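# Twist a seated filter cartridge clockwise to lock it

## Task

The filter cartridge already sits with its open end pushed all the way into the housing's socket. Rotate it clockwise as seen from above until it will go no further, so that the housing's lugs hold it in place.

## Robot and tools

Robot: two UR-style six-joint arms, left_arm and right_arm, each with a sixteen-motor, four-digit hand (index, middle, ring, thumb). right_arm carries a right hand; left_arm carries its mirror image, a left hand. Cameras: cam_high (fixed, above and in front of the table), cam_left_wrist and cam_right_wrist, each 672x504 pixels.

Scene frame: origin at table-top height, midway between the nominal arm bases; +z up, +x out over the table, +y toward left_arm. Base roots sit near (-0.038, +0.455, 0) for left_arm and (-0.024, -0.352, 0) for right_arm. Positions are in metres, velocities in m/s and rad/s. Clockwise seen from above is a negative turn about +z, so a negative rz.

Hand point axes (right hand): +z runs along the straight fingers toward the tips, +x across the palm away from the thumb, +y out of the back, the palm face lying at y = -0.062. On the left hand +x points toward the thumb instead. A fixed mast near the wrist can strike things.

Row layout (used by execute_actions and move): one flat list of 48 numbers, each in [-1, 1], covering both arms even if only one moves. Order: left dx, dy, dz, rx, ry, rz; then sixteen left hand motors; left current_limit; left speed; then the same 24 for the right arm. Motor order for each hand: index_abd, index_mcp, index_pip, index_dip, middle_abd, middle_mcp, middle_pip, middle_dip, ring_abd, ring_mcp, ring_pip, ring_dip, thumb_cmc, thumb_axl, thumb_mcp, thumb_ipl.

Pose numbers are offsets, not poses: they count from that arm's Hand target as it stood when the action or move began, along scene-frame axes; the rotation (rx, ry, rz as a single rotation vector) turns about the Hand target's position. Scale: 1.0 equals 0.6 m or 180 degrees. Every row in an action counts from the same start, not from the row before; repeating an offset in a new call moves further. Six zeros re-command the current Hand target. Commanded orientation is clipped each step to within 32 degrees of the measured one.

Hand numbers are absolute goal angles, scaled linearly between each hinge's two stops; toward -1 generally bends or closes. Straight values: _abd 0.00, _mcp 0.75, _pip 0.58, _dip 0.70, thumb_cmc 0.71, thumb_axl 0.68, thumb_mcp 0.23, thumb_ipl 0.17. A zero is a real goal: to leave a hand alone, resend its hand_goal, hand_current_limit and hand_speed. current_limit maps -1..+1 to 0..550 mA (floor 11 mA); speed maps to (speed+1)/2 of 8.5 rad/s. Initial values: current_limit +0.4, speed -0.6; settings persist.

Tools:
- execute_actions(actions, cameras): actions is a list of actions; each action is up to 15 rows, one per 1/30 s step; a short action repeats its last row to 15 steps. Images return only when actions is empty or cameras asks for them.
- move(target, speed, blend, stop_force, zero, blocking, cameras): straight-line path toward target, one 48-number row or a list of up to 15 rows, all offsets from the same starting Hand targets. speed in m/s, 0.002 to 3.6, default 0.25 (turns up to twice that in rad/s); blend in metres, corner rounding; stop_force in N, 3 to 120, ends an arm's path on felt push (unreliable while the hand rotates; omit it when backing off a contact); zero (default true) rezeroes force before the move; blocking=false returns early, not allowed with stop_force. Capped at 10 s. The result adds a move: line with the ending (done, off_target, moving, held, fault) and limits such as paced or held.
- wait(seconds 0 to 10, cameras): lets time pass holding commands.
- stop(cameras): brakes a running move.
- zoom_image(camera, region [x0, y0, x1, y1] in pixels, at most 504 by 504): closer view of the newest image.
- zero_wrist_force(arm): rezero that arm's force sensor.
- read_manual(section): licence texts only.
- finished_scene(scene 1 or 2): ends the scene irreversibly; the goal must hold without the robot.

Result lines: end_effector_position, end_effector_quat_wxyz and velocities (scene frame); Hand target (last commanded pose, the base for next offsets; the hand often rests a little short); Joint positions, velocities ("within noise" when still) and torques; hand_goal, hand_measured, hand_current_ma, hand_state (moving, goal, blocked, overload); Wrist force and Wrist torque in the hand point's own axes, read as push from the surface into the arm, plus a peak line; step readings of position; MOTOR HOT, HAND FAULT, OVER-TEMPERATURE FAULT lines when they occur.

Avoid: contact torque at a joint limit (wrist joints 25.2 N m) or outside force near 150 N, which stops the arm 10 s; commanding targets past a firm contact, since the arm is stiff; fast touches; any press or hit between the two arms or hands (the clearance check does not always prevent it); paths sweeping near an arm's own base; motor current at 495 mA or more for 5 s, which shuts a motor down; overheating (70 °C warning, 85 °C brakes); knocking the cartridge or anything else off the table, dropping or slamming parts. Objects may occasionally be nudged by an outside push.

Each tool is called after ">>>" by a JSON object that holds its "method" and its "body".

## Session

>>> {"method": "execute_actions", "body": {"actions": []}}

Scene clock: 0.00 s.
left_arm: end_effector_position=(+0.2331, +0.1878, +0.2819) hand_goal=(+0.000, +0.754, +0.576, +0.696, +0.000, +0.754, +0.576, +0.696, +0.000, +0.754, +0.576, +0.696, +0.714, +0.678, +0.226, +0.168) hand_measured=(+0.000, +0.754, +0.576, +0.696, +0.000, +0.754, +0.576, +0.696, +0.000, +0.754, +0.576, +0.696, +0.714, +0.678, +0.226, +0.168) hand_current_ma=(+0, +0, +0, +0, +0, +0, +0, +0, +0, +0, +0, +0, +0, +0, +0, +0) hand_state=(goal, goal, goal, goal, goal, goal, goal, goal, goal, goal, goal, goal, goal, goal, goal, goal) hand_current_limit=0.40 hand_speed=-0.60 end_effector_quat_wxyz=(-0.424, +0.891, -0.106, +0.126) | right_arm: end_effector_position=(+0.2017, -0.7336, +0.3244) hand_goal=(+0.000, +0.754, +0.576, +0.696, +0.000, +0.754, +0.576, +0.696, +0.000, +0.754, +0.576, +0.696, +0.714, +0.678, +0.226, +0.168) hand_measured=(+0.000, +0.754, +0.576, +0.696, +0.000, +0.754, +0.576, +0.696, +0.000, +0.754, +0.576, +0.696, +0.714, +0.678, +0.226, +0.168) hand_current_ma=(+0, +0, +0, +0, +0, +0, +0, +0, +0, +0, +0, +0, +0, +0, +0, +0) hand_state=(goal, goal, goal, goal, goal, goal, goal, goal, goal, goal, goal, goal, goal, goal, overload, goal) hand_current_limit=0.40 hand_speed=-0.60 end_effector_quat_wxyz=(+0.103, +0.933, +0.318, -0.136)
Joint positions: left_arm=[2.362 -1.376 -1.895 -1.892 2.397 0.819] | right_arm=[-1.216 -2.013 2.121 -1.881 -1.849 -0.321]
Joint velocities: within noise
Joint torques (N m): no reading
Motor temperatures (°C): left_arm=[34 36 40 44 48 43] | right_arm=[36 33 38 41 39 42]
Wrist force (N): no reading
Wrist torque (N m): no reading
Wrist force, peak (N): no reading
Hand target: left_arm +0.2331, +0.1878, +0.2819; -0.424, +0.891, -0.106, +0.126 | right_arm +0.2017, -0.7336, +0.3244; +0.103, +0.933, +0.318, -0.136

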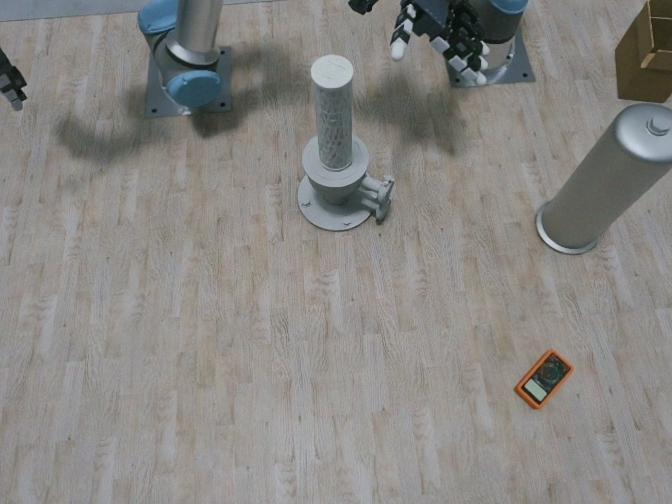

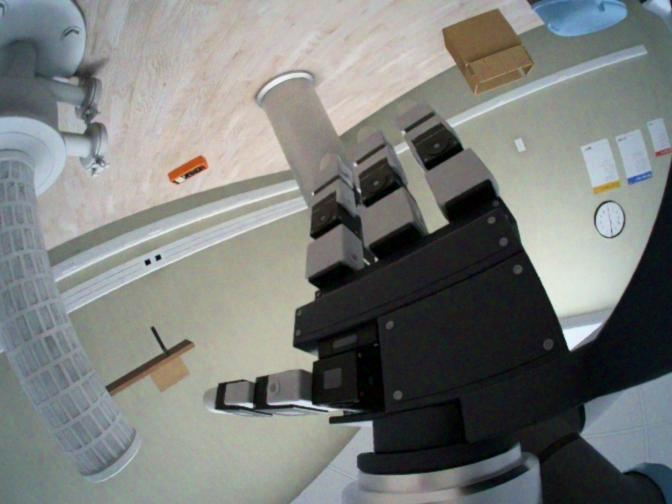

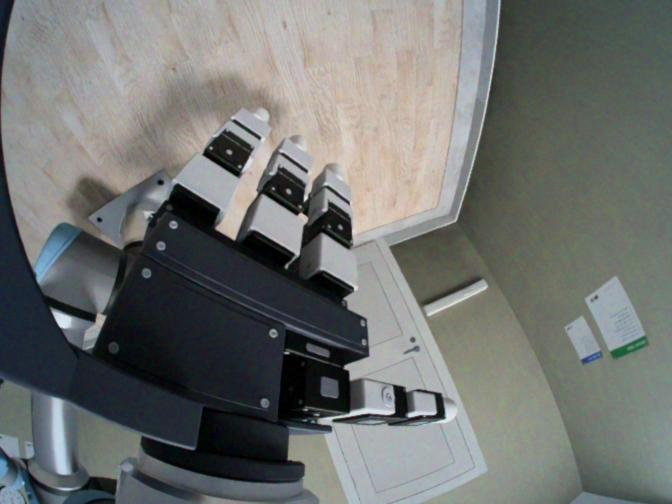

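>>> {"method": "zoom_image", "body": {"camera": "cam_high", "region": [260, 30, 420, 250]}}

>>> {"method": "zoom_image", "body": {"camera": "cam_left_wrist", "region": [0, 0, 200, 500]}}

Scaled by 2.291 from the camera's 672x504 image, which has a finer 960x720 frame.

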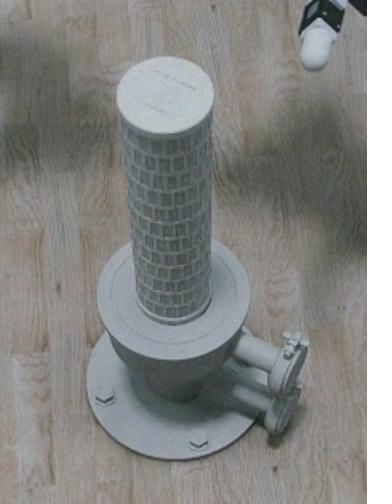

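Scaled by 1.008 from the camera's 672x504 image, which has a finer 960x720 frame.

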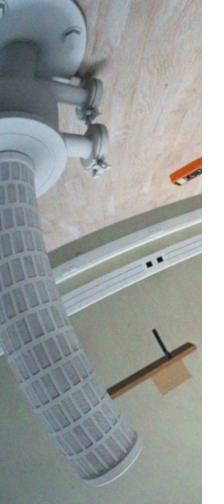

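>>> {"method": "move", "body": {"target": [0.3483,-0.03,0.08,-0.2638,-0.3807,-0.1583, 0,0.754,0.576,0.696,0,0.754,0.576,0.696,0,0.754,0.576,0.696,-0.571,0.678,0.226,0.168,0.4,-0.6, 0,0,0,0,0,0, 0,0.754,0.576,0.696,0,0.754,0.576,0.696,0,0.754,0.576,0.696,0.714,0.678,0.226,0.168,0.4,-0.6], "speed": 0.25, "cameras": ["all"]}}

Scene clock: 11.40 s.
left_arm: end_effector_position=(+0.4420, +0.1698, +0.3299) hand_goal=(+0.000, +0.754, +0.576, +0.696, +0.000, +0.754, +0.576, +0.696, +0.000, +0.754, +0.576, +0.696, -0.570, +0.678, +0.226, +0.168) hand_measured=(-0.002, +0.752, +0.576, +0.696, -0.002, +0.752, +0.576, +0.696, -0.002, +0.752, +0.576, +0.696, -0.576, +0.678, +0.226, +0.168) hand_current_ma=(-2, -6, +1, +0, -3, -7, +1, +0, -3, -7, +1, +0, -16, -2, -1, -1) hand_state=(goal, goal, goal, goal, goal, goal, goal, goal, goal, goal, goal, goal, goal, goal, goal, goal) hand_current_limit=0.40 hand_speed=-0.60 end_effector_quat_wxyz=(+0.000, +0.707, -0.001, +0.707) | right_arm: end_effector_position=(+0.2017, -0.7336, +0.3244) hand_goal=(+0.000, +0.754, +0.576, +0.696, +0.000, +0.754, +0.576, +0.696, +0.000, +0.754, +0.576, +0.696, +0.714, +0.678, +0.226, +0.168) hand_measured=(+0.000, +0.754, +0.576, +0.696, +0.000, +0.754, +0.576, +0.696, +0.000, +0.754, +0.576, +0.696, +0.714, +0.678, -0.652, +0.168) hand_current_ma=(+0, +0, +0, +0, +0, +0, +0, +0, +0, +0, +0, +0, +0, +0, +0, +0) hand_state=(goal, goal, goal, goal, goal, goal, goal, goal, goal, goal, goal, goal, goal, goal, overload, goal) hand_current_limit=0.40 hand_speed=-0.60 end_effector_quat_wxyz=(+0.103, +0.933, +0.318, -0.136)
Joint positions: left_arm=[2.906 -1.889 -2.407 1.153 1.815 1.571] | right_arm=[-1.216 -2.013 2.121 -1.881 -1.849 -0.321]
Joint torques (N m): left_arm=[5.78 10.82 19.8 3.88 -1.71 -1.6] | right_arm=[-2.14 -6.15 -25.43 -2.99 -0.65 0.06]
Wrist force (N): left_arm=[-0.2 0.0 0.7] | right_arm=[-0.1 0.0 0.2]
Wrist torque (N m): left_arm=[0.17 0.07 -0.20] | right_arm=[-0.01 0.00 -0.01]
Wrist force, peak (N): left_arm=[-0.5 0.1 1.0] | right_arm=[0.5 0.1 0.1]
Hand target: left_arm +0.4421, +0.1698, +0.3299; +0.000, +0.707, -0.001, +0.707 | right_arm +0.2017, -0.7336, +0.3244; +0.103, +0.933, +0.318, -0.136
Off the commanded pose: left_arm 0.000 m, 0 deg | right_arm 0.000 m, 0 deg.
move: done
camera_calibration:
cam_left_wrist: T_world_to_cam=[[0.00113321, 0.654269, -0.756261, 0.106578], [-0.739946, 0.50926, 0.439471, 0.0450519], [0.672666, 0.559094, 0.484701, -0.428688], [0, 0, 0, 1]] pos_world=[0.321579, 0.147003, 0.268588]

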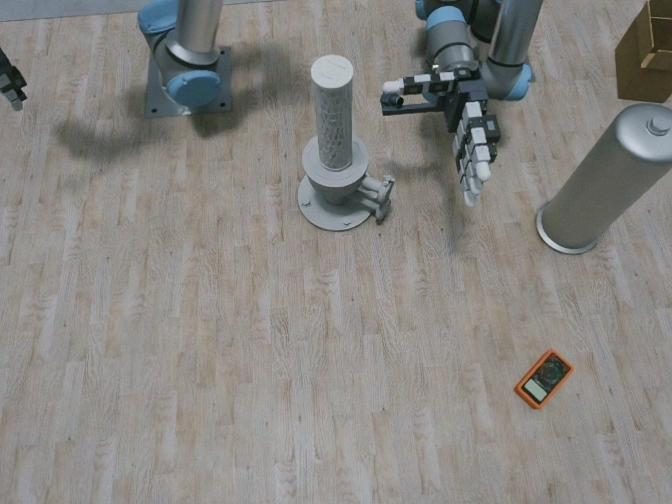

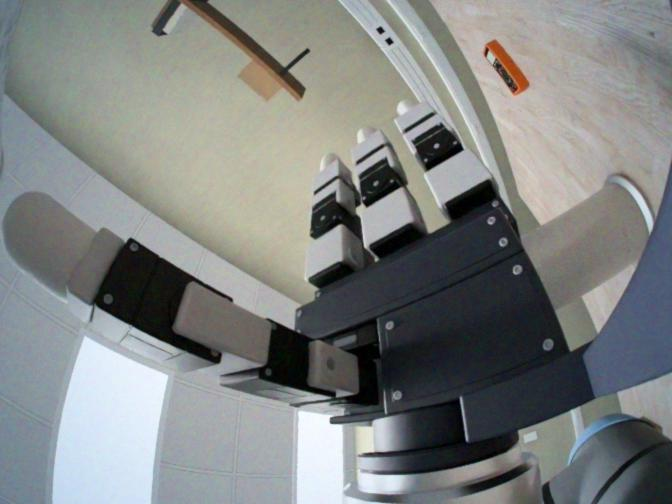

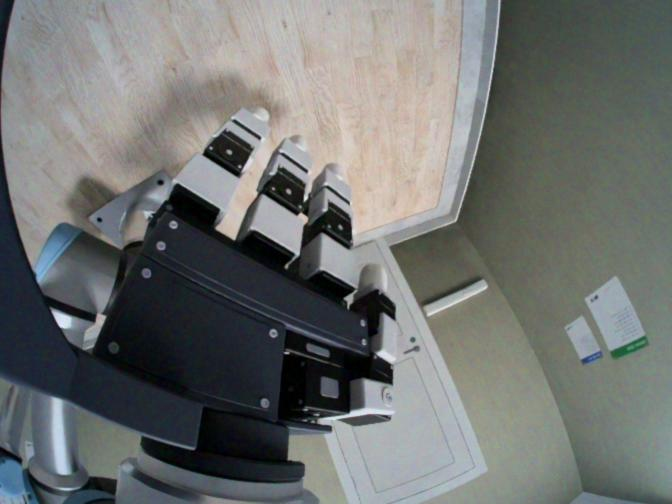

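>>> {"method": "zoom_image", "body": {"camera": "cam_high", "region": [290, 40, 530, 240]}}

Scaled by 2.100 from the camera's 672x504 image, which has a finer 960x720 frame.

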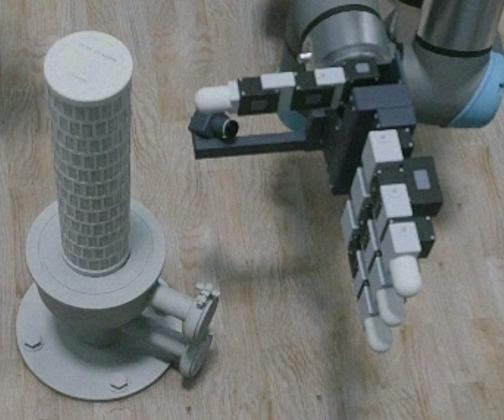

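>>> {"method": "move", "body": {"target": [0.0083,-0.1833,0.0,0,0,0, 0,0.754,0.576,0.696,0,0.754,0.576,0.696,0,0.754,0.576,0.696,-0.571,0.678,0.449,0.168,0.4,-0.6, 0,0,0,0,0,0, 0,0.754,0.576,0.696,0,0.754,0.576,0.696,0,0.754,0.576,0.696,0.714,0.678,0.226,0.168,0.4,-0.6], "speed": 0.15, "cameras": ["cam_high","cam_left_wrist"]}}

>>> {"method": "zoom_image", "body": {"camera": "cam_high", "region": [270, 30, 510, 230]}}

Scene clock: 13.87 s.
left_arm: end_effector_position=(+0.4470, +0.0599, +0.3299) hand_goal=(+0.000, +0.754, +0.576, +0.696, +0.000, +0.754, +0.576, +0.696, +0.000, +0.754, +0.576, +0.696, -0.570, +0.678, +0.450, +0.168) hand_measured=(-0.002, +0.752, +0.576, +0.696, -0.002, +0.752, +0.576, +0.696, -0.002, +0.752, +0.576, +0.696, -0.576, +0.678, +0.456, +0.168) hand_current_ma=(-2, -4, +1, +0, -3, -5, +1, +0, -3, -5, +1, +0, -16, -1, +19, +2) hand_state=(goal, goal, goal, goal, goal, goal, goal, goal, goal, goal, goal, goal, goal, goal, goal, goal) hand_current_limit=0.40 hand_speed=-0.60 end_effector_quat_wxyz=(+0.000, +0.707, -0.001, +0.707) | right_arm: end_effector_position=(+0.2017, -0.7336, +0.3244) hand_goal=(+0.000, +0.754, +0.576, +0.696, +0.000, +0.754, +0.576, +0.696, +0.000, +0.754, +0.576, +0.696, +0.714, +0.678, +0.226, +0.168) hand_measured=(+0.000, +0.754, +0.576, +0.696, +0.000, +0.754, +0.576, +0.696, +0.000, +0.754, +0.576, +0.696, +0.714, +0.678, -0.652, +0.168) hand_current_ma=(+0, +0, +0, +0, +0, +0, +0, +0, +0, +0, +0, +0, +0, +0, +0, +0) hand_state=(goal, goal, goal, goal, goal, goal, goal, goal, goal, goal, goal, goal, goal, goal, overload, goal) hand_current_limit=0.40 hand_speed=-0.60 end_effector_quat_wxyz=(+0.103, +0.933, +0.318, -0.136)
Joint positions: left_arm=[2.608 -2.013 -2.173 1.044 2.112 1.571] | right_arm=[-1.216 -2.013 2.121 -1.881 -1.849 -0.321]
Joint torques (N m): left_arm=[-7.19 18.27 20.87 0.51 2.39 -1.43] | right_arm=[-2.26 -5.52 -25.41 -2.83 -0.56 0.18]
Wrist force (N): left_arm=[0.0 -1.0 -0.5] | right_arm=[0.0 -0.2 0.3]
Wrist torque (N m): left_arm=[0.09 0.04 -0.19] | right_arm=[-0.03 -0.01 0.00]
Wrist force, peak (N): left_arm=[-0.1 -0.8 0.9] | right_arm=[-0.1 -0.1 0.5]
Hand target: left_arm +0.4471, +0.0598, +0.3299; +0.000, +0.707, -0.001, +0.707 | right_arm +0.2017, -0.7336, +0.3244; +0.103, +0.933, +0.318, -0.136
Off the commanded pose: left_arm 0.000 m, 0 deg | right_arm 0.000 m, 0 deg.
move: done
camera_calibration:
cam_left_wrist: T_world_to_cam=[[0.00138767, 0.654164, -0.756351, 0.178346], [-0.739913, 0.509471, 0.439281, 0.104796], [0.672701, 0.559025, 0.484732, -0.370576], [0, 0, 0, 1]] pos_world=[0.326579, 0.037103, 0.268488]
Images, in order (width x height): cam_high 672x504, cam_left_wrist 672x504.

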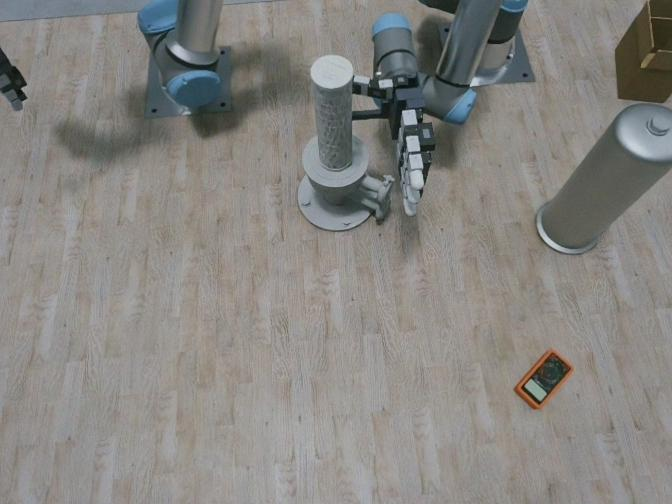

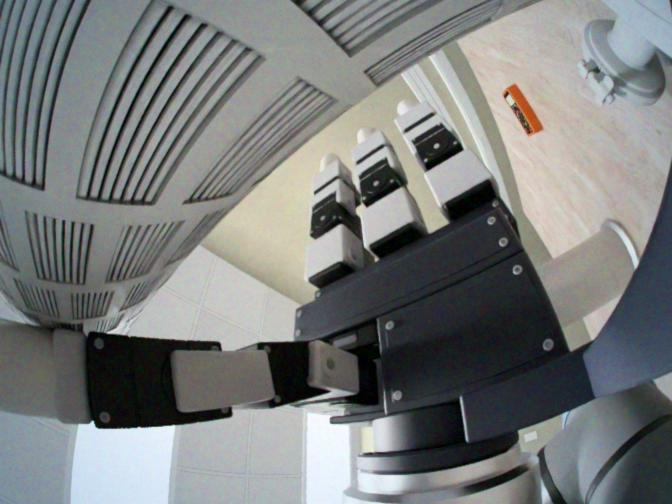

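Scaled by 2.100 from the camera's 672x504 image, which has a finer 960x720 frame.

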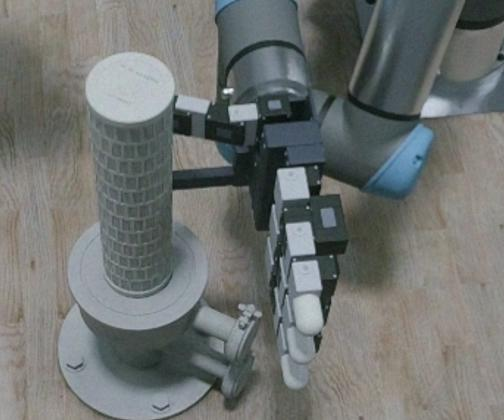

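>>> {"method": "move", "body": {"target": [-0.0203,0.0218,0.0,0,0,0.0833, 0,0.754,0.576,0.696,0,0.754,0.576,0.696,0,0.754,0.576,0.696,-0.571,0.678,0.449,0.168,0.4,-0.6, 0,0,0,0,0,0, 0,0.754,0.576,0.696,0,0.754,0.576,0.696,0,0.754,0.576,0.696,0.714,0.678,0.226,0.168,0.4,-0.6], "speed": 0.15, "cameras": ["cam_high","cam_left_wrist"]}}

Scene clock: 16.53 s.
left_arm: end_effector_position=(+0.4349, +0.0729, +0.3299) hand_goal=(+0.000, +0.754, +0.576, +0.696, +0.000, +0.754, +0.576, +0.696, +0.000, +0.754, +0.576, +0.696, -0.570, +0.678, +0.450, +0.168) hand_measured=(-0.002, +0.752, +0.576, +0.696, -0.002, +0.752, +0.576, +0.696, -0.002, +0.752, +0.576, +0.696, -0.576, +0.678, +0.464, +0.172) hand_current_ma=(-2, -4, +1, +0, -3, -5, +1, +0, -3, -5, +1, +0, -16, -1, +53, +10) hand_state=(goal, goal, goal, goal, goal, goal, goal, goal, goal, goal, goal, goal, goal, goal, goal, goal) hand_current_limit=0.40 hand_speed=-0.60 end_effector_quat_wxyz=(-0.092, +0.701, +0.092, +0.701) | right_arm: end_effector_position=(+0.2017, -0.7336, +0.3244) hand_goal=(+0.000, +0.754, +0.576, +0.696, +0.000, +0.754, +0.576, +0.696, +0.000, +0.754, +0.576, +0.696, +0.714, +0.678, +0.226, +0.168) hand_measured=(+0.000, +0.754, +0.576, +0.696, +0.000, +0.754, +0.576, +0.696, +0.000, +0.754, +0.576, +0.696, +0.714, +0.678, -0.652, +0.168) hand_current_ma=(+0, +0, +0, +0, +0, +0, +0, +0, +0, +0, +0, +0, +0, +0, +0, +0) hand_state=(goal, goal, goal, goal, goal, goal, goal, goal, goal, goal, goal, goal, goal, goal, overload, goal) hand_current_limit=0.40 hand_speed=-0.60 end_effector_quat_wxyz=(+0.103, +0.933, +0.318, -0.136)
Joint positions: left_arm=[2.466 -2.05 -2.101 1.009 2.516 1.571] | right_arm=[-1.216 -2.013 2.121 -1.881 -1.849 -0.321]
Joint torques (N m): left_arm=[-5.53 18.99 22.2 -0.12 2.72 -1.57] | right_arm=[-1.65 -5.4 -25.22 -2.73 -0.66 -0.06]
Wrist force (N): left_arm=[-0.2 -1.1 -2.4] | right_arm=[0.2 0.0 0.2]
Wrist torque (N m): left_arm=[-0.04 -0.12 -0.15] | right_arm=[0.00 -0.04 0.01]
Wrist force, peak (N): left_arm=[0.4 -1.3 -2.4] | right_arm=[0.1 -0.3 0.4]
Hand target: left_arm +0.4349, +0.0729, +0.3299; -0.092, +0.701, +0.092, +0.701 | right_arm +0.2017, -0.7336, +0.3244; +0.103, +0.933, +0.318, -0.136
Off the commanded pose: left_arm 0.000 m, 0 deg | right_arm 0.000 m, 0 deg.
move: done
camera_calibration:
cam_left_wrist: T_world_to_cam=[[-0.167822, 0.632244, -0.756375, 0.245104], [-0.8465, 0.300811, 0.439262, 0.15083], [0.505247, 0.713989, 0.484712, -0.308123], [0, 0, 0, 1]] pos_world=[0.324489, 0.0196594, 0.268488]
Images, in order (width x height): cam_high 672x504, cam_left_wrist 672x504.

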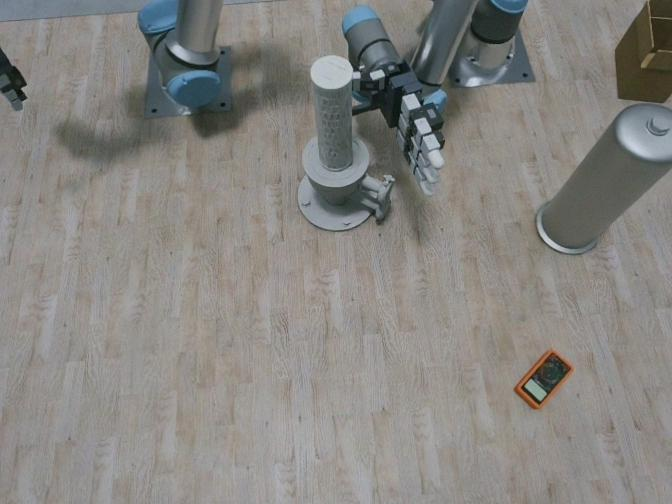

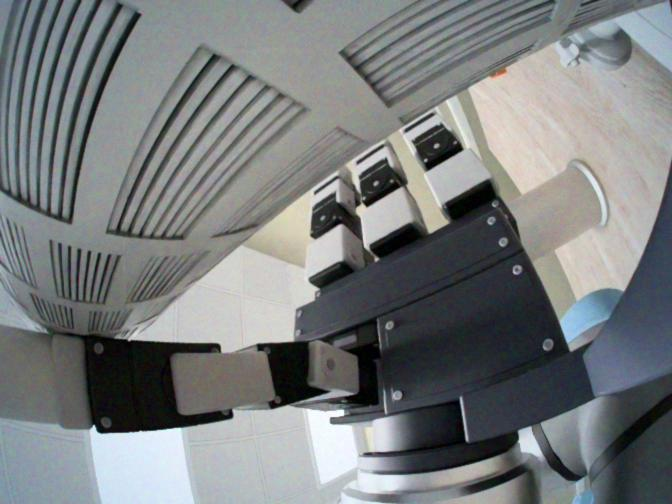

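>>> {"method": "zoom_image", "body": {"camera": "cam_left_wrist", "region": [100, 0, 500, 350]}}

>>> {"method": "zoom_image", "body": {"camera": "cam_high", "region": [290, 40, 470, 200]}}

Scaled by 1.260 from the camera's 672x504 image, which has a finer 960x720 frame.

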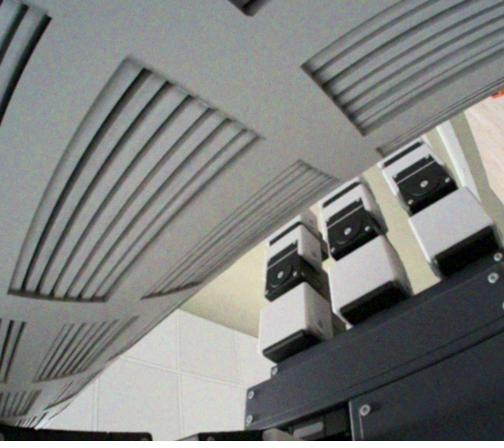

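Scaled by 2.800 from the camera's 672x504 image, which has a finer 960x720 frame.

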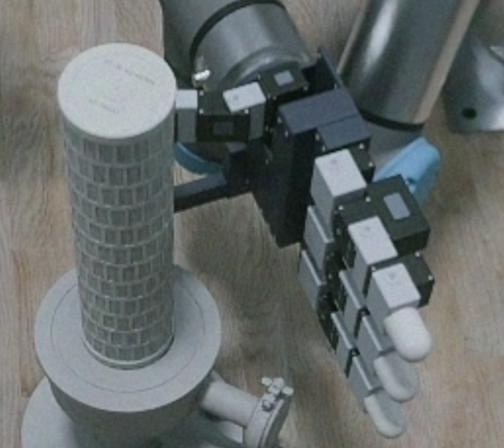

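>>> {"method": "move", "body": {"target": [-0.0542,-0.0147,0.0,0,0,0, 0,0.754,0.576,0.696,0,0.754,0.576,0.696,0,0.754,0.576,0.696,-0.571,0.678,0.449,0.168,0.4,-0.6, 0,0,0,0,0,0, 0,0.754,0.576,0.696,0,0.754,0.576,0.696,0,0.754,0.576,0.696,0.714,0.678,0.226,0.168,0.4,-0.6], "speed": 0.15, "cameras": ["cam_high","cam_left_wrist"]}}

>>> {"method": "zoom_image", "body": {"camera": "cam_high", "region": [290, 40, 470, 200]}}

Scene clock: 20.27 s.
left_arm: end_effector_position=(+0.4025, +0.0641, +0.3299) hand_goal=(+0.000, +0.754, +0.576, +0.696, +0.000, +0.754, +0.576, +0.696, +0.000, +0.754, +0.576, +0.696, -0.570, +0.678, +0.450, +0.168) hand_measured=(-0.002, +0.752, +0.576, +0.696, -0.002, +0.752, +0.576, +0.696, -0.002, +0.752, +0.576, +0.696, -0.576, +0.678, +0.452, +0.170) hand_current_ma=(-2, -4, +1, +0, -3, -5, +1, +0, -3, -5, +1, +0, -16, -1, +6, +5) hand_state=(goal, goal, goal, goal, goal, goal, goal, goal, goal, goal, goal, goal, goal, goal, goal, goal) hand_current_limit=0.40 hand_speed=-0.60 end_effector_quat_wxyz=(-0.092, +0.701, +0.092, +0.701) | right_arm: end_effector_position=(+0.2017, -0.7336, +0.3244) hand_goal=(+0.000, +0.754, +0.576, +0.696, +0.000, +0.754, +0.576, +0.696, +0.000, +0.754, +0.576, +0.696, +0.714, +0.678, +0.226, +0.168) hand_measured=(+0.000, +0.754, +0.576, +0.696, +0.000, +0.754, +0.576, +0.696, +0.000, +0.754, +0.576, +0.696, +0.714, +0.678, -0.652, +0.168) hand_current_ma=(+0, +0, +0, +0, +0, +0, +0, +0, +0, +0, +0, +0, +0, +0, +0, +0) hand_state=(goal, goal, goal, goal, goal, goal, goal, goal, goal, goal, goal, goal, goal, goal, overload, goal) hand_current_limit=0.40 hand_speed=-0.60 end_effector_quat_wxyz=(+0.103, +0.933, +0.318, -0.136)
Joint positions: left_arm=[2.396 -2.037 -2.127 1.022 2.586 1.571] | right_arm=[-1.216 -2.013 2.121 -1.881 -1.849 -0.321]
Joint torques (N m): left_arm=[-7.2 41.55 0.11 2.67 2.29 -1.63] | right_arm=[-0.84 -5.61 -25.77 -2.8 -0.68 0]
Wrist force (N): left_arm=[-0.2 0.1 0.2] | right_arm=[-0.1 0.2 0.0]
Wrist torque (N m): left_arm=[0.21 0.06 -0.21] | right_arm=[0.03 0.00 -0.01]
Wrist force, peak (N): left_arm=[-0.6 -1.5 -2.8] | right_arm=[0.1 0.0 0.4]
Hand target: left_arm +0.4024, +0.0640, +0.3299; -0.092, +0.701, +0.092, +0.701 | right_arm +0.2017, -0.7336, +0.3244; +0.103, +0.933, +0.318, -0.136
Off the commanded pose: left_arm 0.000 m, 0 deg | right_arm 0.000 m, 0 deg.
move: done
camera_calibration:
cam_left_wrist: T_world_to_cam=[[-0.167963, 0.632206, -0.756375, 0.245272], [-0.846582, 0.300601, 0.439248, 0.126081], [0.505062, 0.714111, 0.484724, -0.285421], [0, 0, 0, 1]] pos_world=[0.292089, 0.0108594, 0.268488]
Images, in order (width x height): cam_high 672x504, cam_left_wrist 672x504.

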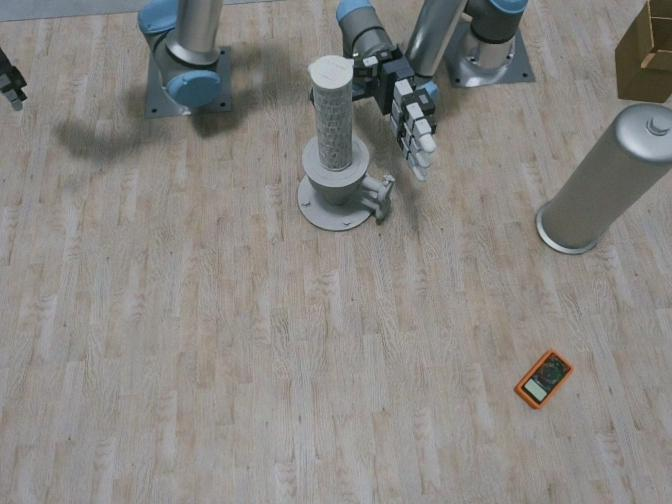

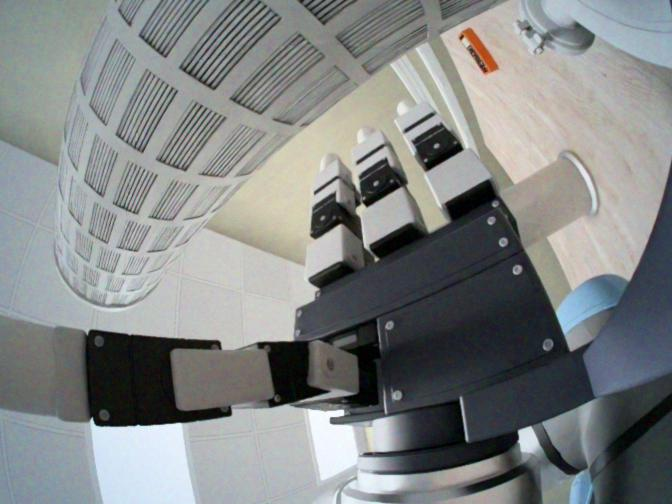

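Scaled by 2.800 from the camera's 672x504 image, which has a finer 960x720 frame.

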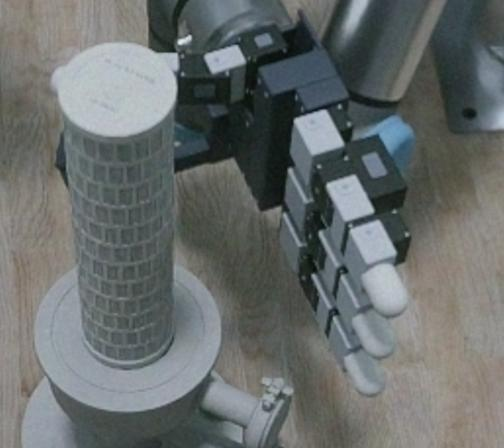

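>>> {"method": "zoom_image", "body": {"camera": "cam_left_wrist", "region": [40, 0, 440, 340]}}

Scaled by 1.260 from the camera's 672x504 image, which has a finer 960x720 frame.

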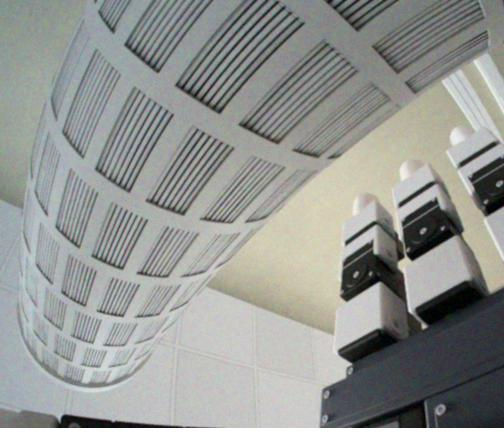

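>>> {"method": "move", "body": {"target": [0,0,-0.025,0,0,0, 0,0.754,0.576,0.696,0,0.754,0.576,0.696,0,0.754,0.576,0.696,-0.571,0.678,0.449,0.168,0.4,-0.6, 0,0,0,0,0,0, 0,0.754,0.576,0.696,0,0.754,0.576,0.696,0,0.754,0.576,0.696,0.714,0.678,0.226,0.168,0.4,-0.6], "speed": 0.1}}

>>> {"method": "move", "body": {"target": [0.0324,-0.1207,0,0,0,0, 0,0.754,0.576,0.696,0,0.754,0.576,0.696,0,0.754,0.576,0.696,-0.571,0.678,0.449,0.168,0.4,-0.6, 0,0,0,0,0,0, 0,0.754,0.576,0.696,0,0.754,0.576,0.696,0,0.754,0.576,0.696,0.714,0.678,0.226,0.168,0.4,-0.6], "speed": 0.04, "stop_force": 6, "cameras": ["cam_high","cam_left_wrist"]}}

>>> {"method": "zoom_image", "body": {"camera": "cam_high", "region": [290, 40, 470, 200]}}

Scene clock: 22.70 s.
left_arm: end_effector_position=(+0.4024, +0.0640, +0.3150) hand_goal=(+0.000, +0.754, +0.576, +0.696, +0.000, +0.754, +0.576, +0.696, +0.000, +0.754, +0.576, +0.696, -0.570, +0.678, +0.450, +0.168) hand_measured=(-0.002, +0.752, +0.576, +0.696, -0.002, +0.752, +0.576, +0.696, -0.002, +0.752, +0.576, +0.696, -0.576, +0.678, +0.452, +0.170) hand_current_ma=(-2, -4, +1, +0, -3, -5, +1, +0, -3, -5, +1, +0, -16, -1, +6, +5) hand_state=(goal, goal, goal, goal, goal, goal, goal, goal, goal, goal, goal, goal, goal, goal, goal, goal) hand_current_limit=0.40 hand_speed=-0.60 end_effector_quat_wxyz=(-0.092, +0.701, +0.092, +0.701) | right_arm: end_effector_position=(+0.2017, -0.7336, +0.3244) hand_goal=(+0.000, +0.754, +0.576, +0.696, +0.000, +0.754, +0.576, +0.696, +0.000, +0.754, +0.576, +0.696, +0.714, +0.678, +0.226, +0.168) hand_measured=(+0.000, +0.754, +0.576, +0.696, +0.000, +0.754, +0.576, +0.696, +0.000, +0.754, +0.576, +0.696, +0.714, +0.678, -0.652, +0.168) hand_current_ma=(+0, +0, +0, +0, +0, +0, +0, +0, +0, +0, +0, +0, +0, +0, +0, +0) hand_state=(goal, goal, goal, goal, goal, goal, goal, goal, goal, goal, goal, goal, goal, goal, overload, goal) hand_current_limit=0.40 hand_speed=-0.60 end_effector_quat_wxyz=(+0.103, +0.933, +0.318, -0.136)
Joint positions: left_arm=[2.396 -2.072 -2.131 1.061 2.586 1.571] | right_arm=[-1.216 -2.013 2.121 -1.881 -1.849 -0.321]
Joint torques (N m): left_arm=[-6.25 19.77 0.31 2.43 1.36 1.59] | right_arm=[-1.41 -5.58 -25.39 -2.76 -0.73 0.07]
Wrist force (N): left_arm=[-0.4 0.3 0.5] | right_arm=[-0.1 0.1 0.1]
Wrist torque (N m): left_arm=[0.22 0.10 -0.25] | right_arm=[0.02 0.00 -0.01]
Wrist force, peak (N): left_arm=[-0.4 0.4 0.8] | right_arm=[-0.1 0.2 0.5]
Hand target: left_arm +0.4024, +0.0640, +0.3149; -0.092, +0.701, +0.092, +0.701 | right_arm +0.2017, -0.7336, +0.3244; +0.103, +0.933, +0.318, -0.136
Off the commanded pose: left_arm 0.000 m, 0 deg | right_arm 0.000 m, 0 deg.
move: done

Scene clock: 25.73 s.
left_arm: end_effector_position=(+0.4208, -0.0051, +0.3149) hand_goal=(+0.000, +0.754, +0.576, +0.696, +0.000, +0.754, +0.576, +0.696, +0.000, +0.754, +0.576, +0.696, -0.570, +0.678, +0.450, +0.168) hand_measured=(-0.002, +0.752, +0.576, +0.696, -0.002, +0.752, +0.576, +0.696, -0.002, +0.752, +0.576, +0.696, -0.576, +0.678, +0.452, +0.170) hand_current_ma=(-3, -3, +1, +0, -3, -4, +1, +0, -3, -4, +1, +0, -16, -1, +5, +5) hand_state=(goal, goal, goal, goal, goal, goal, goal, goal, goal, goal, goal, goal, goal, goal, goal, goal) hand_current_limit=0.40 hand_speed=-0.60 end_effector_quat_wxyz=(-0.092, +0.701, +0.092, +0.701) | right_arm: end_effector_position=(+0.2017, -0.7336, +0.3244) hand_goal=(+0.000, +0.754, +0.576, +0.696, +0.000, +0.754, +0.576, +0.696, +0.000, +0.754, +0.576, +0.696, +0.714, +0.678, +0.226, +0.168) hand_measured=(+0.000, +0.754, +0.576, +0.696, +0.000, +0.754, +0.576, +0.696, +0.000, +0.754, +0.576, +0.696, +0.714, +0.678, -0.652, +0.168) hand_current_ma=(+0, +0, +0, +0, +0, +0, +0, +0, +0, +0, +0, +0, +0, +0, +0, +0) hand_state=(goal, goal, goal, goal, goal, goal, goal, goal, goal, goal, goal, goal, goal, goal, overload, goal) hand_current_limit=0.40 hand_speed=-0.60 end_effector_quat_wxyz=(+0.103, +0.933, +0.318, -0.136)
Joint positions: left_arm=[2.315 -2.175 -1.92 0.953 2.667 1.571] | right_arm=[-1.216 -2.013 2.121 -1.881 -1.849 -0.321]
Joint torques (N m): left_arm=[5.36 48.79 2.19 2.43 -1.51 0.46] | right_arm=[-2.14 -4.9 -25.63 -2.67 -0.69 0.16]
Wrist force (N): left_arm=[-0.4 0.1 0.1] | right_arm=[-0.2 0.0 0.2]
Wrist torque (N m): left_arm=[0.24 0.08 -0.26] | right_arm=[-0.01 0.01 -0.02]
Wrist force, peak (N): left_arm=[1.1 -6.3 0.6] | right_arm=[0.1 0.0 0.5]
Hand target: left_arm +0.4208, -0.0051, +0.3149; -0.092, +0.701, +0.092, +0.701 (not the last commanded pose) | right_arm +0.2017, -0.7336, +0.3244; +0.103, +0.933, +0.318, -0.136
Off the commanded pose: left_arm 0.003 m, 0 deg | right_arm 0.000 m, 0 deg.
move: contact (left_arm)
camera_calibration:
cam_left_wrist: T_world_to_cam=[[-0.167847, 0.632305, -0.756319, 0.280641], [-0.846553, 0.300679, 0.439249, 0.168929], [0.505148, 0.713991, 0.484812, -0.238103], [0, 0, 0, 1]] pos_world=[0.310389, -0.0582406, 0.253488]
Images, in order (width x height): cam_high 672x504, cam_left_wrist 672x504.

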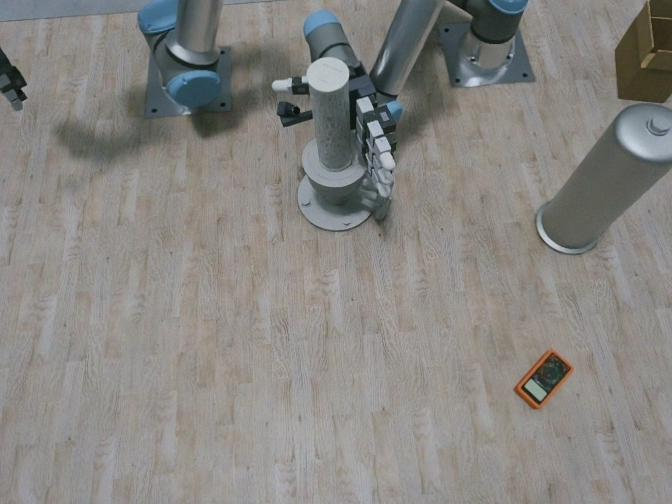

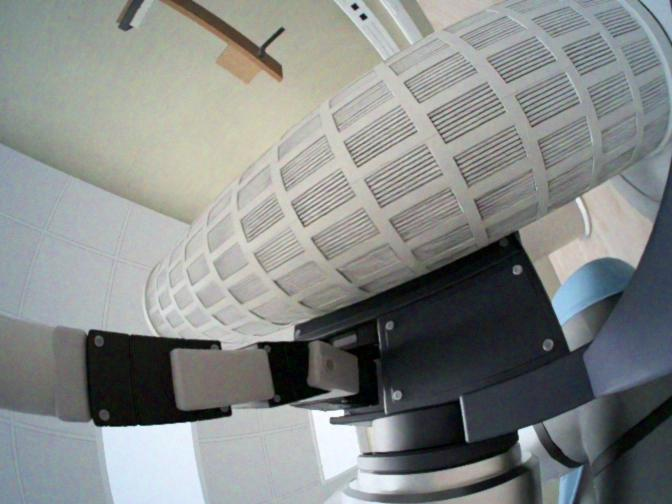

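Scaled by 2.800 from the camera's 672x504 image, which has a finer 960x720 frame.

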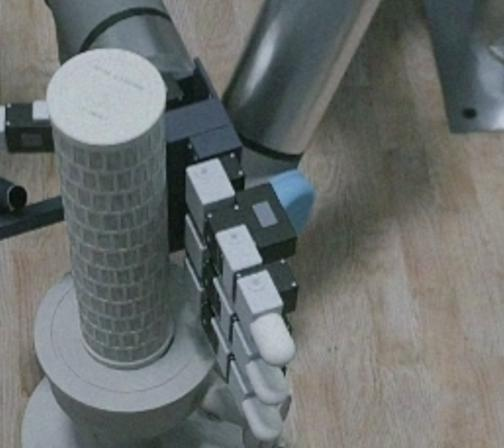

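>>> {"method": "move", "body": {"target": [-0.0022,0.008,0,0,0,0, 0,-0.137,0.4,0.5,0,-0.137,0.4,0.5,0,-0.137,0.4,0.5,-0.571,0.678,0.38,0.168,0.2,-0.75, 0,0,0,0,0,0, 0,0.754,0.576,0.696,0,0.754,0.576,0.696,0,0.754,0.576,0.696,0.714,0.678,0.226,0.168,0.4,-0.6], "speed": 0.05, "cameras": ["cam_high","cam_left_wrist"]}}

>>> {"method": "zoom_image", "body": {"camera": "cam_high", "region": [290, 40, 470, 200]}}

Scene clock: 28.47 s.
left_arm: end_effector_position=(+0.4195, -0.0003, +0.3149) hand_goal=(+0.000, -0.136, +0.400, +0.500, +0.000, -0.136, +0.400, +0.500, +0.000, -0.136, +0.400, +0.500, -0.570, +0.678, +0.380, +0.168) hand_measured=(-0.002, -0.134, +0.402, +0.502, -0.002, -0.134, +0.402, +0.504, -0.002, -0.134, +0.402, +0.502, -0.576, +0.678, +0.382, +0.170) hand_current_ma=(-3, +6, +5, +5, -3, +7, +5, +7, -3, +7, +5, +5, -16, -1, +6, +5) hand_state=(goal, goal, goal, goal, goal, goal, goal, goal, goal, goal, goal, goal, goal, goal, goal, goal) hand_current_limit=0.20 hand_speed=-0.75 end_effector_quat_wxyz=(-0.092, +0.701, +0.092, +0.701) | right_arm: end_effector_position=(+0.2017, -0.7336, +0.3244) hand_goal=(+0.000, +0.754, +0.576, +0.696, +0.000, +0.754, +0.576, +0.696, +0.000, +0.754, +0.576, +0.696, +0.714, +0.678, +0.226, +0.168) hand_measured=(+0.000, +0.754, +0.576, +0.696, +0.000, +0.754, +0.576, +0.696, +0.000, +0.754, +0.576, +0.696, +0.714, +0.678, -0.652, +0.168) hand_current_ma=(+0, +0, +0, +0, +0, +0, +0, +0, +0, +0, +0, +0, +0, +0, +0, +0) hand_state=(goal, goal, goal, goal, goal, goal, goal, goal, goal, goal, goal, goal, goal, goal, overload, goal) hand_current_limit=0.40 hand_speed=-0.60 end_effector_quat_wxyz=(+0.103, +0.933, +0.318, -0.136)
Joint positions: left_arm=[2.319 -2.168 -1.935 0.961 2.663 1.571] | right_arm=[-1.216 -2.013 2.121 -1.881 -1.849 -0.321]
Joint torques (N m): left_arm=[6.3 48.1 1.82 2.52 -1.27 0.05] | right_arm=[-1.34 -5.83 -25.9 -2.61 -0.52 0.2]
Wrist force (N): left_arm=[-0.2 0.5 0.6] | right_arm=[-0.1 0.1 0.1]
Wrist torque (N m): left_arm=[0.24 0.18 -0.09] | right_arm=[0.01 0.00 -0.01]
Wrist force, peak (N): left_arm=[-0.5 0.5 0.6] | right_arm=[-0.2 0.0 0.4]
Hand target: left_arm +0.4195, -0.0003, +0.3149; -0.092, +0.701, +0.092, +0.701 | right_arm +0.2017, -0.7336, +0.3244; +0.103, +0.933, +0.318, -0.136
Off the commanded pose: left_arm 0.000 m, 0 deg | right_arm 0.000 m, 0 deg.
move: done
camera_calibration:
cam_left_wrist: T_world_to_cam=[[-0.167847, 0.632305, -0.756319, 0.277388], [-0.846553, 0.300679, 0.439249, 0.166385], [0.505148, 0.713991, 0.484812, -0.240874], [0, 0, 0, 1]] pos_world=[0.309089, -0.0534406, 0.253488]
Images, in order (width x height): cam_high 672x504, cam_left_wrist 672x504.

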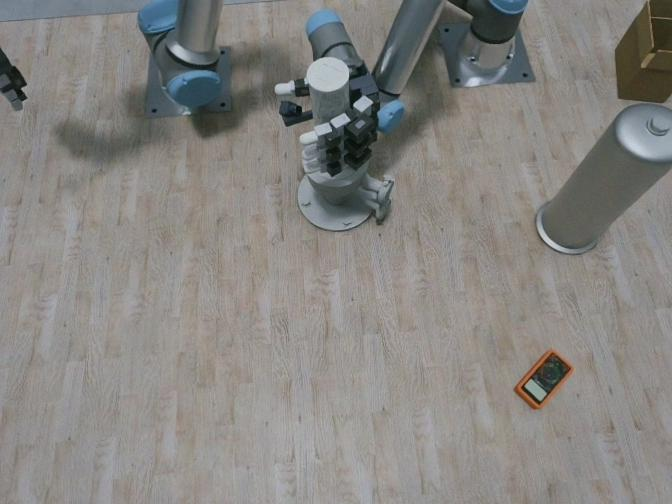

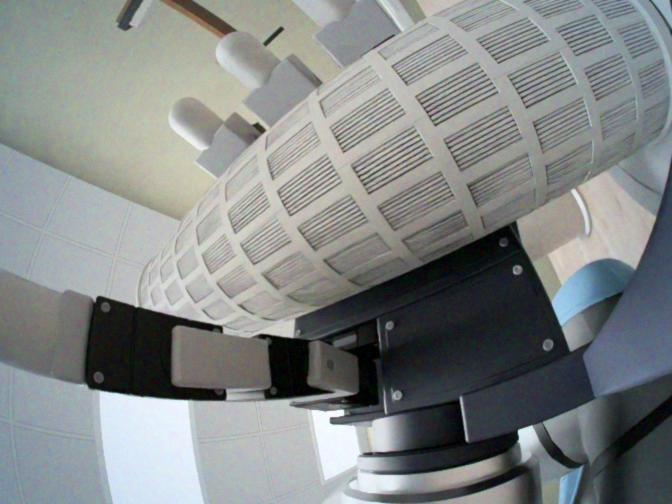

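Scaled by 2.800 from the camera's 672x504 image, which has a finer 960x720 frame.

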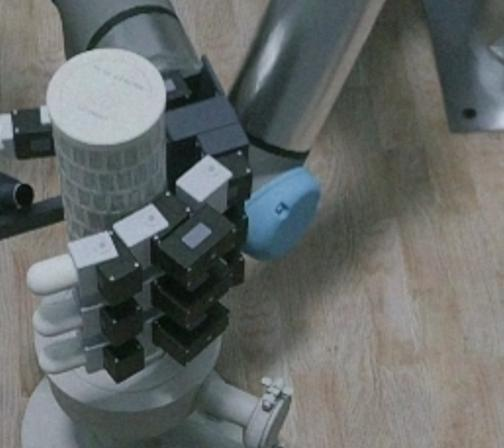

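>>> {"method": "move", "body": {"target": [0,0,0,0,0,0, 0,-0.36,-0.226,-0.174,0,-0.36,-0.226,-0.174,0,-0.36,-0.226,-0.174,-0.571,0.678,0.3,0.168,0.2,-0.75, 0,0,0,0,0,0, 0,0.754,0.576,0.696,0,0.754,0.576,0.696,0,0.754,0.576,0.696,0.714,0.678,0.226,0.168,0.4,-0.6], "speed": 0.05, "cameras": ["cam_left_wrist"]}}

>>> {"method": "move", "body": {"target": [0,0,0,0,0,0, 0,-0.36,-0.226,-0.174,0,-0.36,-0.226,-0.174,0,-0.36,-0.226,-0.174,-0.571,0.678,0.0,-0.35,0.2,-0.75, 0,0,0,0,0,0, 0,0.754,0.576,0.696,0,0.754,0.576,0.696,0,0.754,0.576,0.696,0.714,0.678,0.226,0.168,0.4,-0.6], "speed": 0.05, "cameras": ["cam_high","cam_left_wrist"]}}

>>> {"method": "zoom_image", "body": {"camera": "cam_high", "region": [290, 40, 470, 200]}}

Scene clock: 29.73 s.
left_arm: end_effector_position=(+0.4195, -0.0003, +0.3149) hand_goal=(+0.000, -0.360, -0.226, -0.174, +0.000, -0.360, -0.226, -0.174, +0.000, -0.360, -0.226, -0.174, -0.570, +0.678, +0.300, +0.168) hand_measured=(+0.006, -0.270, +0.002, +0.008, +0.008, -0.246, -0.012, +0.008, +0.006, -0.228, -0.016, -0.002, -0.578, +0.688, +0.316, +0.170) hand_current_ma=(+14, +330, +330, +330, +19, +330, +330, +330, +15, +329, +330, +320, -19, +35, +64, +5) hand_state=(goal, blocked, blocked, moving, goal, blocked, blocked, moving, goal, blocked, blocked, moving, goal, goal, goal, goal) hand_current_limit=0.20 hand_speed=-0.75 end_effector_quat_wxyz=(-0.092, +0.701, +0.092, +0.701) | right_arm: end_effector_position=(+0.2017, -0.7336, +0.3244) hand_goal=(+0.000, +0.754, +0.576, +0.696, +0.000, +0.754, +0.576, +0.696, +0.000, +0.754, +0.576, +0.696, +0.714, +0.678, +0.226, +0.168) hand_measured=(+0.000, +0.754, +0.576, +0.696, +0.000, +0.754, +0.576, +0.696, +0.000, +0.754, +0.576, +0.696, +0.714, +0.678, -0.652, +0.168) hand_current_ma=(+0, +0, +0, +0, +0, +0, +0, +0, +0, +0, +0, +0, +0, +0, +0, +0) hand_state=(goal, goal, goal, goal, goal, goal, goal, goal, goal, goal, goal, goal, goal, goal, overload, goal) hand_current_limit=0.40 hand_speed=-0.60 end_effector_quat_wxyz=(+0.103, +0.933, +0.318, -0.136)
Joint positions: left_arm=[2.319 -2.168 -1.935 0.961 2.663 1.571] | right_arm=[-1.216 -2.013 2.121 -1.881 -1.849 -0.321]
Joint torques (N m): left_arm=[-6.6 44.36 1.71 0.36 1.51 0.14] | right_arm=[-0.47 -6.59 -26.52 -2.57 -0.68 -0.02]
Wrist force (N): left_arm=[-0.1 10.6 3.2] | right_arm=[0.0 0.0 0.2]
Wrist torque (N m): left_arm=[0.44 0.62 -1.51] | right_arm=[-0.01 -0.02 0.00]
Wrist force, peak (N): left_arm=[-0.6 10.8 3.2] | right_arm=[0.1 0.0 0.5]
Hand target: left_arm +0.4195, -0.0003, +0.3149; -0.092, +0.701, +0.092, +0.701 | right_arm +0.2017, -0.7336, +0.3244; +0.103, +0.933, +0.318, -0.136
Off the commanded pose: left_arm 0.000 m, 0 deg | right_arm 0.000 m, 0 deg.
move: done
camera_calibration:
cam_left_wrist: T_world_to_cam=[[-0.167729, 0.632264, -0.756379, 0.277364], [-0.846577, 0.300766, 0.439143, 0.166424], [0.505147, 0.71399, 0.484814, -0.240874], [0, 0, 0, 1]] pos_world=[0.309089, -0.0534406, 0.253488]
Images, in order (width x height): cam_left_wrist 672x504.

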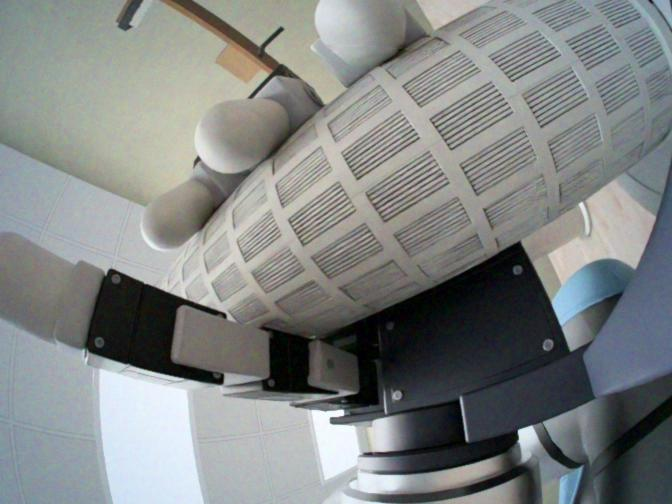

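Scene clock: 30.77 s.
left_arm: end_effector_position=(+0.4195, -0.0003, +0.3149) hand_goal=(+0.000, -0.360, -0.226, -0.174, +0.000, -0.360, -0.226, -0.174, +0.000, -0.360, -0.226, -0.174, -0.570, +0.678, +0.000, -0.350) hand_measured=(+0.004, -0.262, +0.002, -0.002, +0.008, -0.240, -0.012, +0.002, +0.006, -0.224, -0.016, -0.006, -0.578, +0.688, +0.264, -0.342) hand_current_ma=(+11, +330, +330, +330, +18, +330, +330, +330, +15, +330, +330, +330, -19, +36, +330, +30) hand_state=(goal, blocked, blocked, blocked, goal, blocked, blocked, blocked, goal, blocked, blocked, blocked, goal, goal, blocked, goal) hand_current_limit=0.20 hand_speed=-0.75 end_effector_quat_wxyz=(-0.092, +0.701, +0.092, +0.701) | right_arm: end_effector_position=(+0.2017, -0.7336, +0.3244) hand_goal=(+0.000, +0.754, +0.576, +0.696, +0.000, +0.754, +0.576, +0.696, +0.000, +0.754, +0.576, +0.696, +0.714, +0.678, +0.226, +0.168) hand_measured=(+0.000, +0.754, +0.576, +0.696, +0.000, +0.754, +0.576, +0.696, +0.000, +0.754, +0.576, +0.696, +0.714, +0.678, -0.652, +0.168) hand_current_ma=(+0, +0, +0, +0, +0, +0, +0, +0, +0, +0, +0, +0, +0, +0, +0, +0) hand_state=(goal, goal, goal, goal, goal, goal, goal, goal, goal, goal, goal, goal, goal, goal, overload, goal) hand_current_limit=0.40 hand_speed=-0.60 end_effector_quat_wxyz=(+0.103, +0.933, +0.318, -0.136)
Joint positions: left_arm=[2.319 -2.168 -1.935 0.961 2.663 1.571] | right_arm=[-1.216 -2.013 2.121 -1.881 -1.849 -0.321]
Joint torques (N m): left_arm=[-7.57 40.75 1.9 -0.18 3.15 0.39] | right_arm=[-0.93 -6.38 -25.48 -2.73 -0.57 0.2]
Wrist force (N): left_arm=[0.4 8.9 2.9] | right_arm=[0.3 0.0 0.3]
Wrist torque (N m): left_arm=[0.36 0.62 -1.30] | right_arm=[-0.01 -0.05 0.02]
Wrist force, peak (N): left_arm=[-0.7 10.6 3.4] | right_arm=[0.1 0.0 0.4]
Hand target: left_arm +0.4195, -0.0003, +0.3149; -0.092, +0.701, +0.092, +0.701 | right_arm +0.2017, -0.7336, +0.3244; +0.103, +0.933, +0.318, -0.136
Off the commanded pose: left_arm 0.000 m, 0 deg | right_arm 0.000 m, 0 deg.
move: done
camera_calibration:
cam_left_wrist: T_world_to_cam=[[-0.167782, 0.632283, -0.756352, 0.277375], [-0.846566, 0.300726, 0.439191, 0.166406], [0.505148, 0.71399, 0.484813, -0.240874], [0, 0, 0, 1]] pos_world=[0.309089, -0.0534406, 0.253488]
Images, in order (width x height): cam_high 672x504, cam_left_wrist 672x504.

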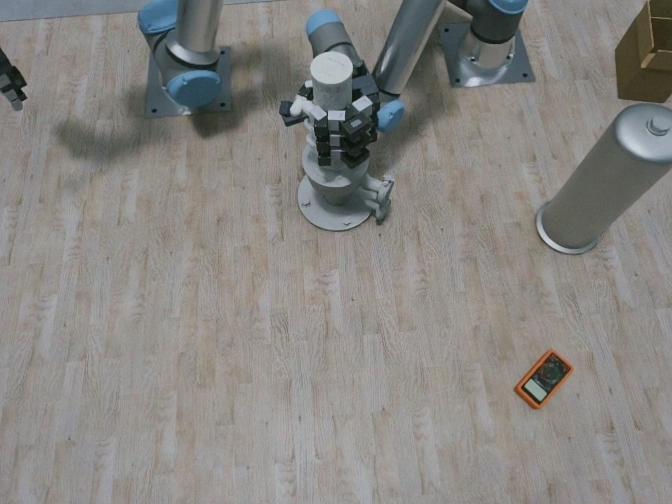

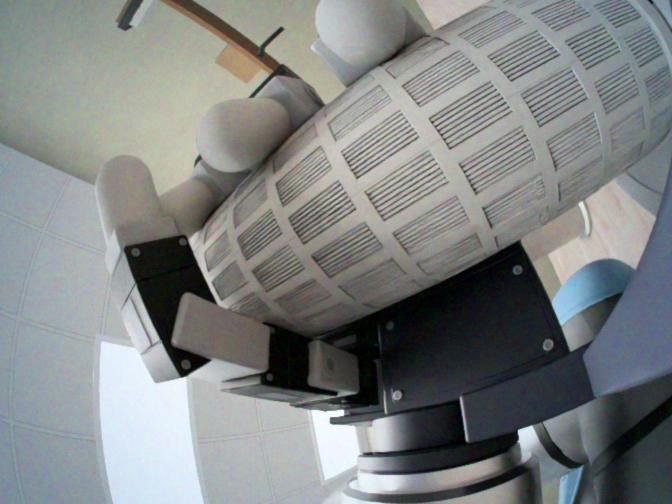

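Scaled by 2.800 from the camera's 672x504 image, which has a finer 960x720 frame.

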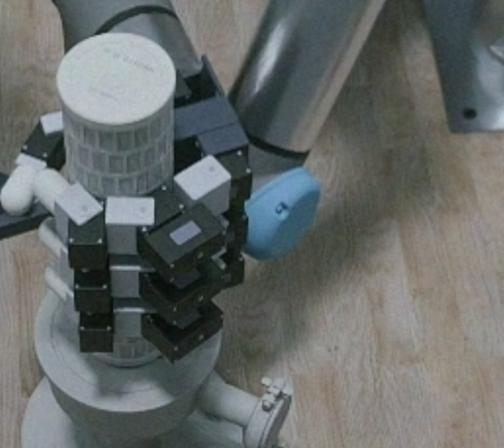

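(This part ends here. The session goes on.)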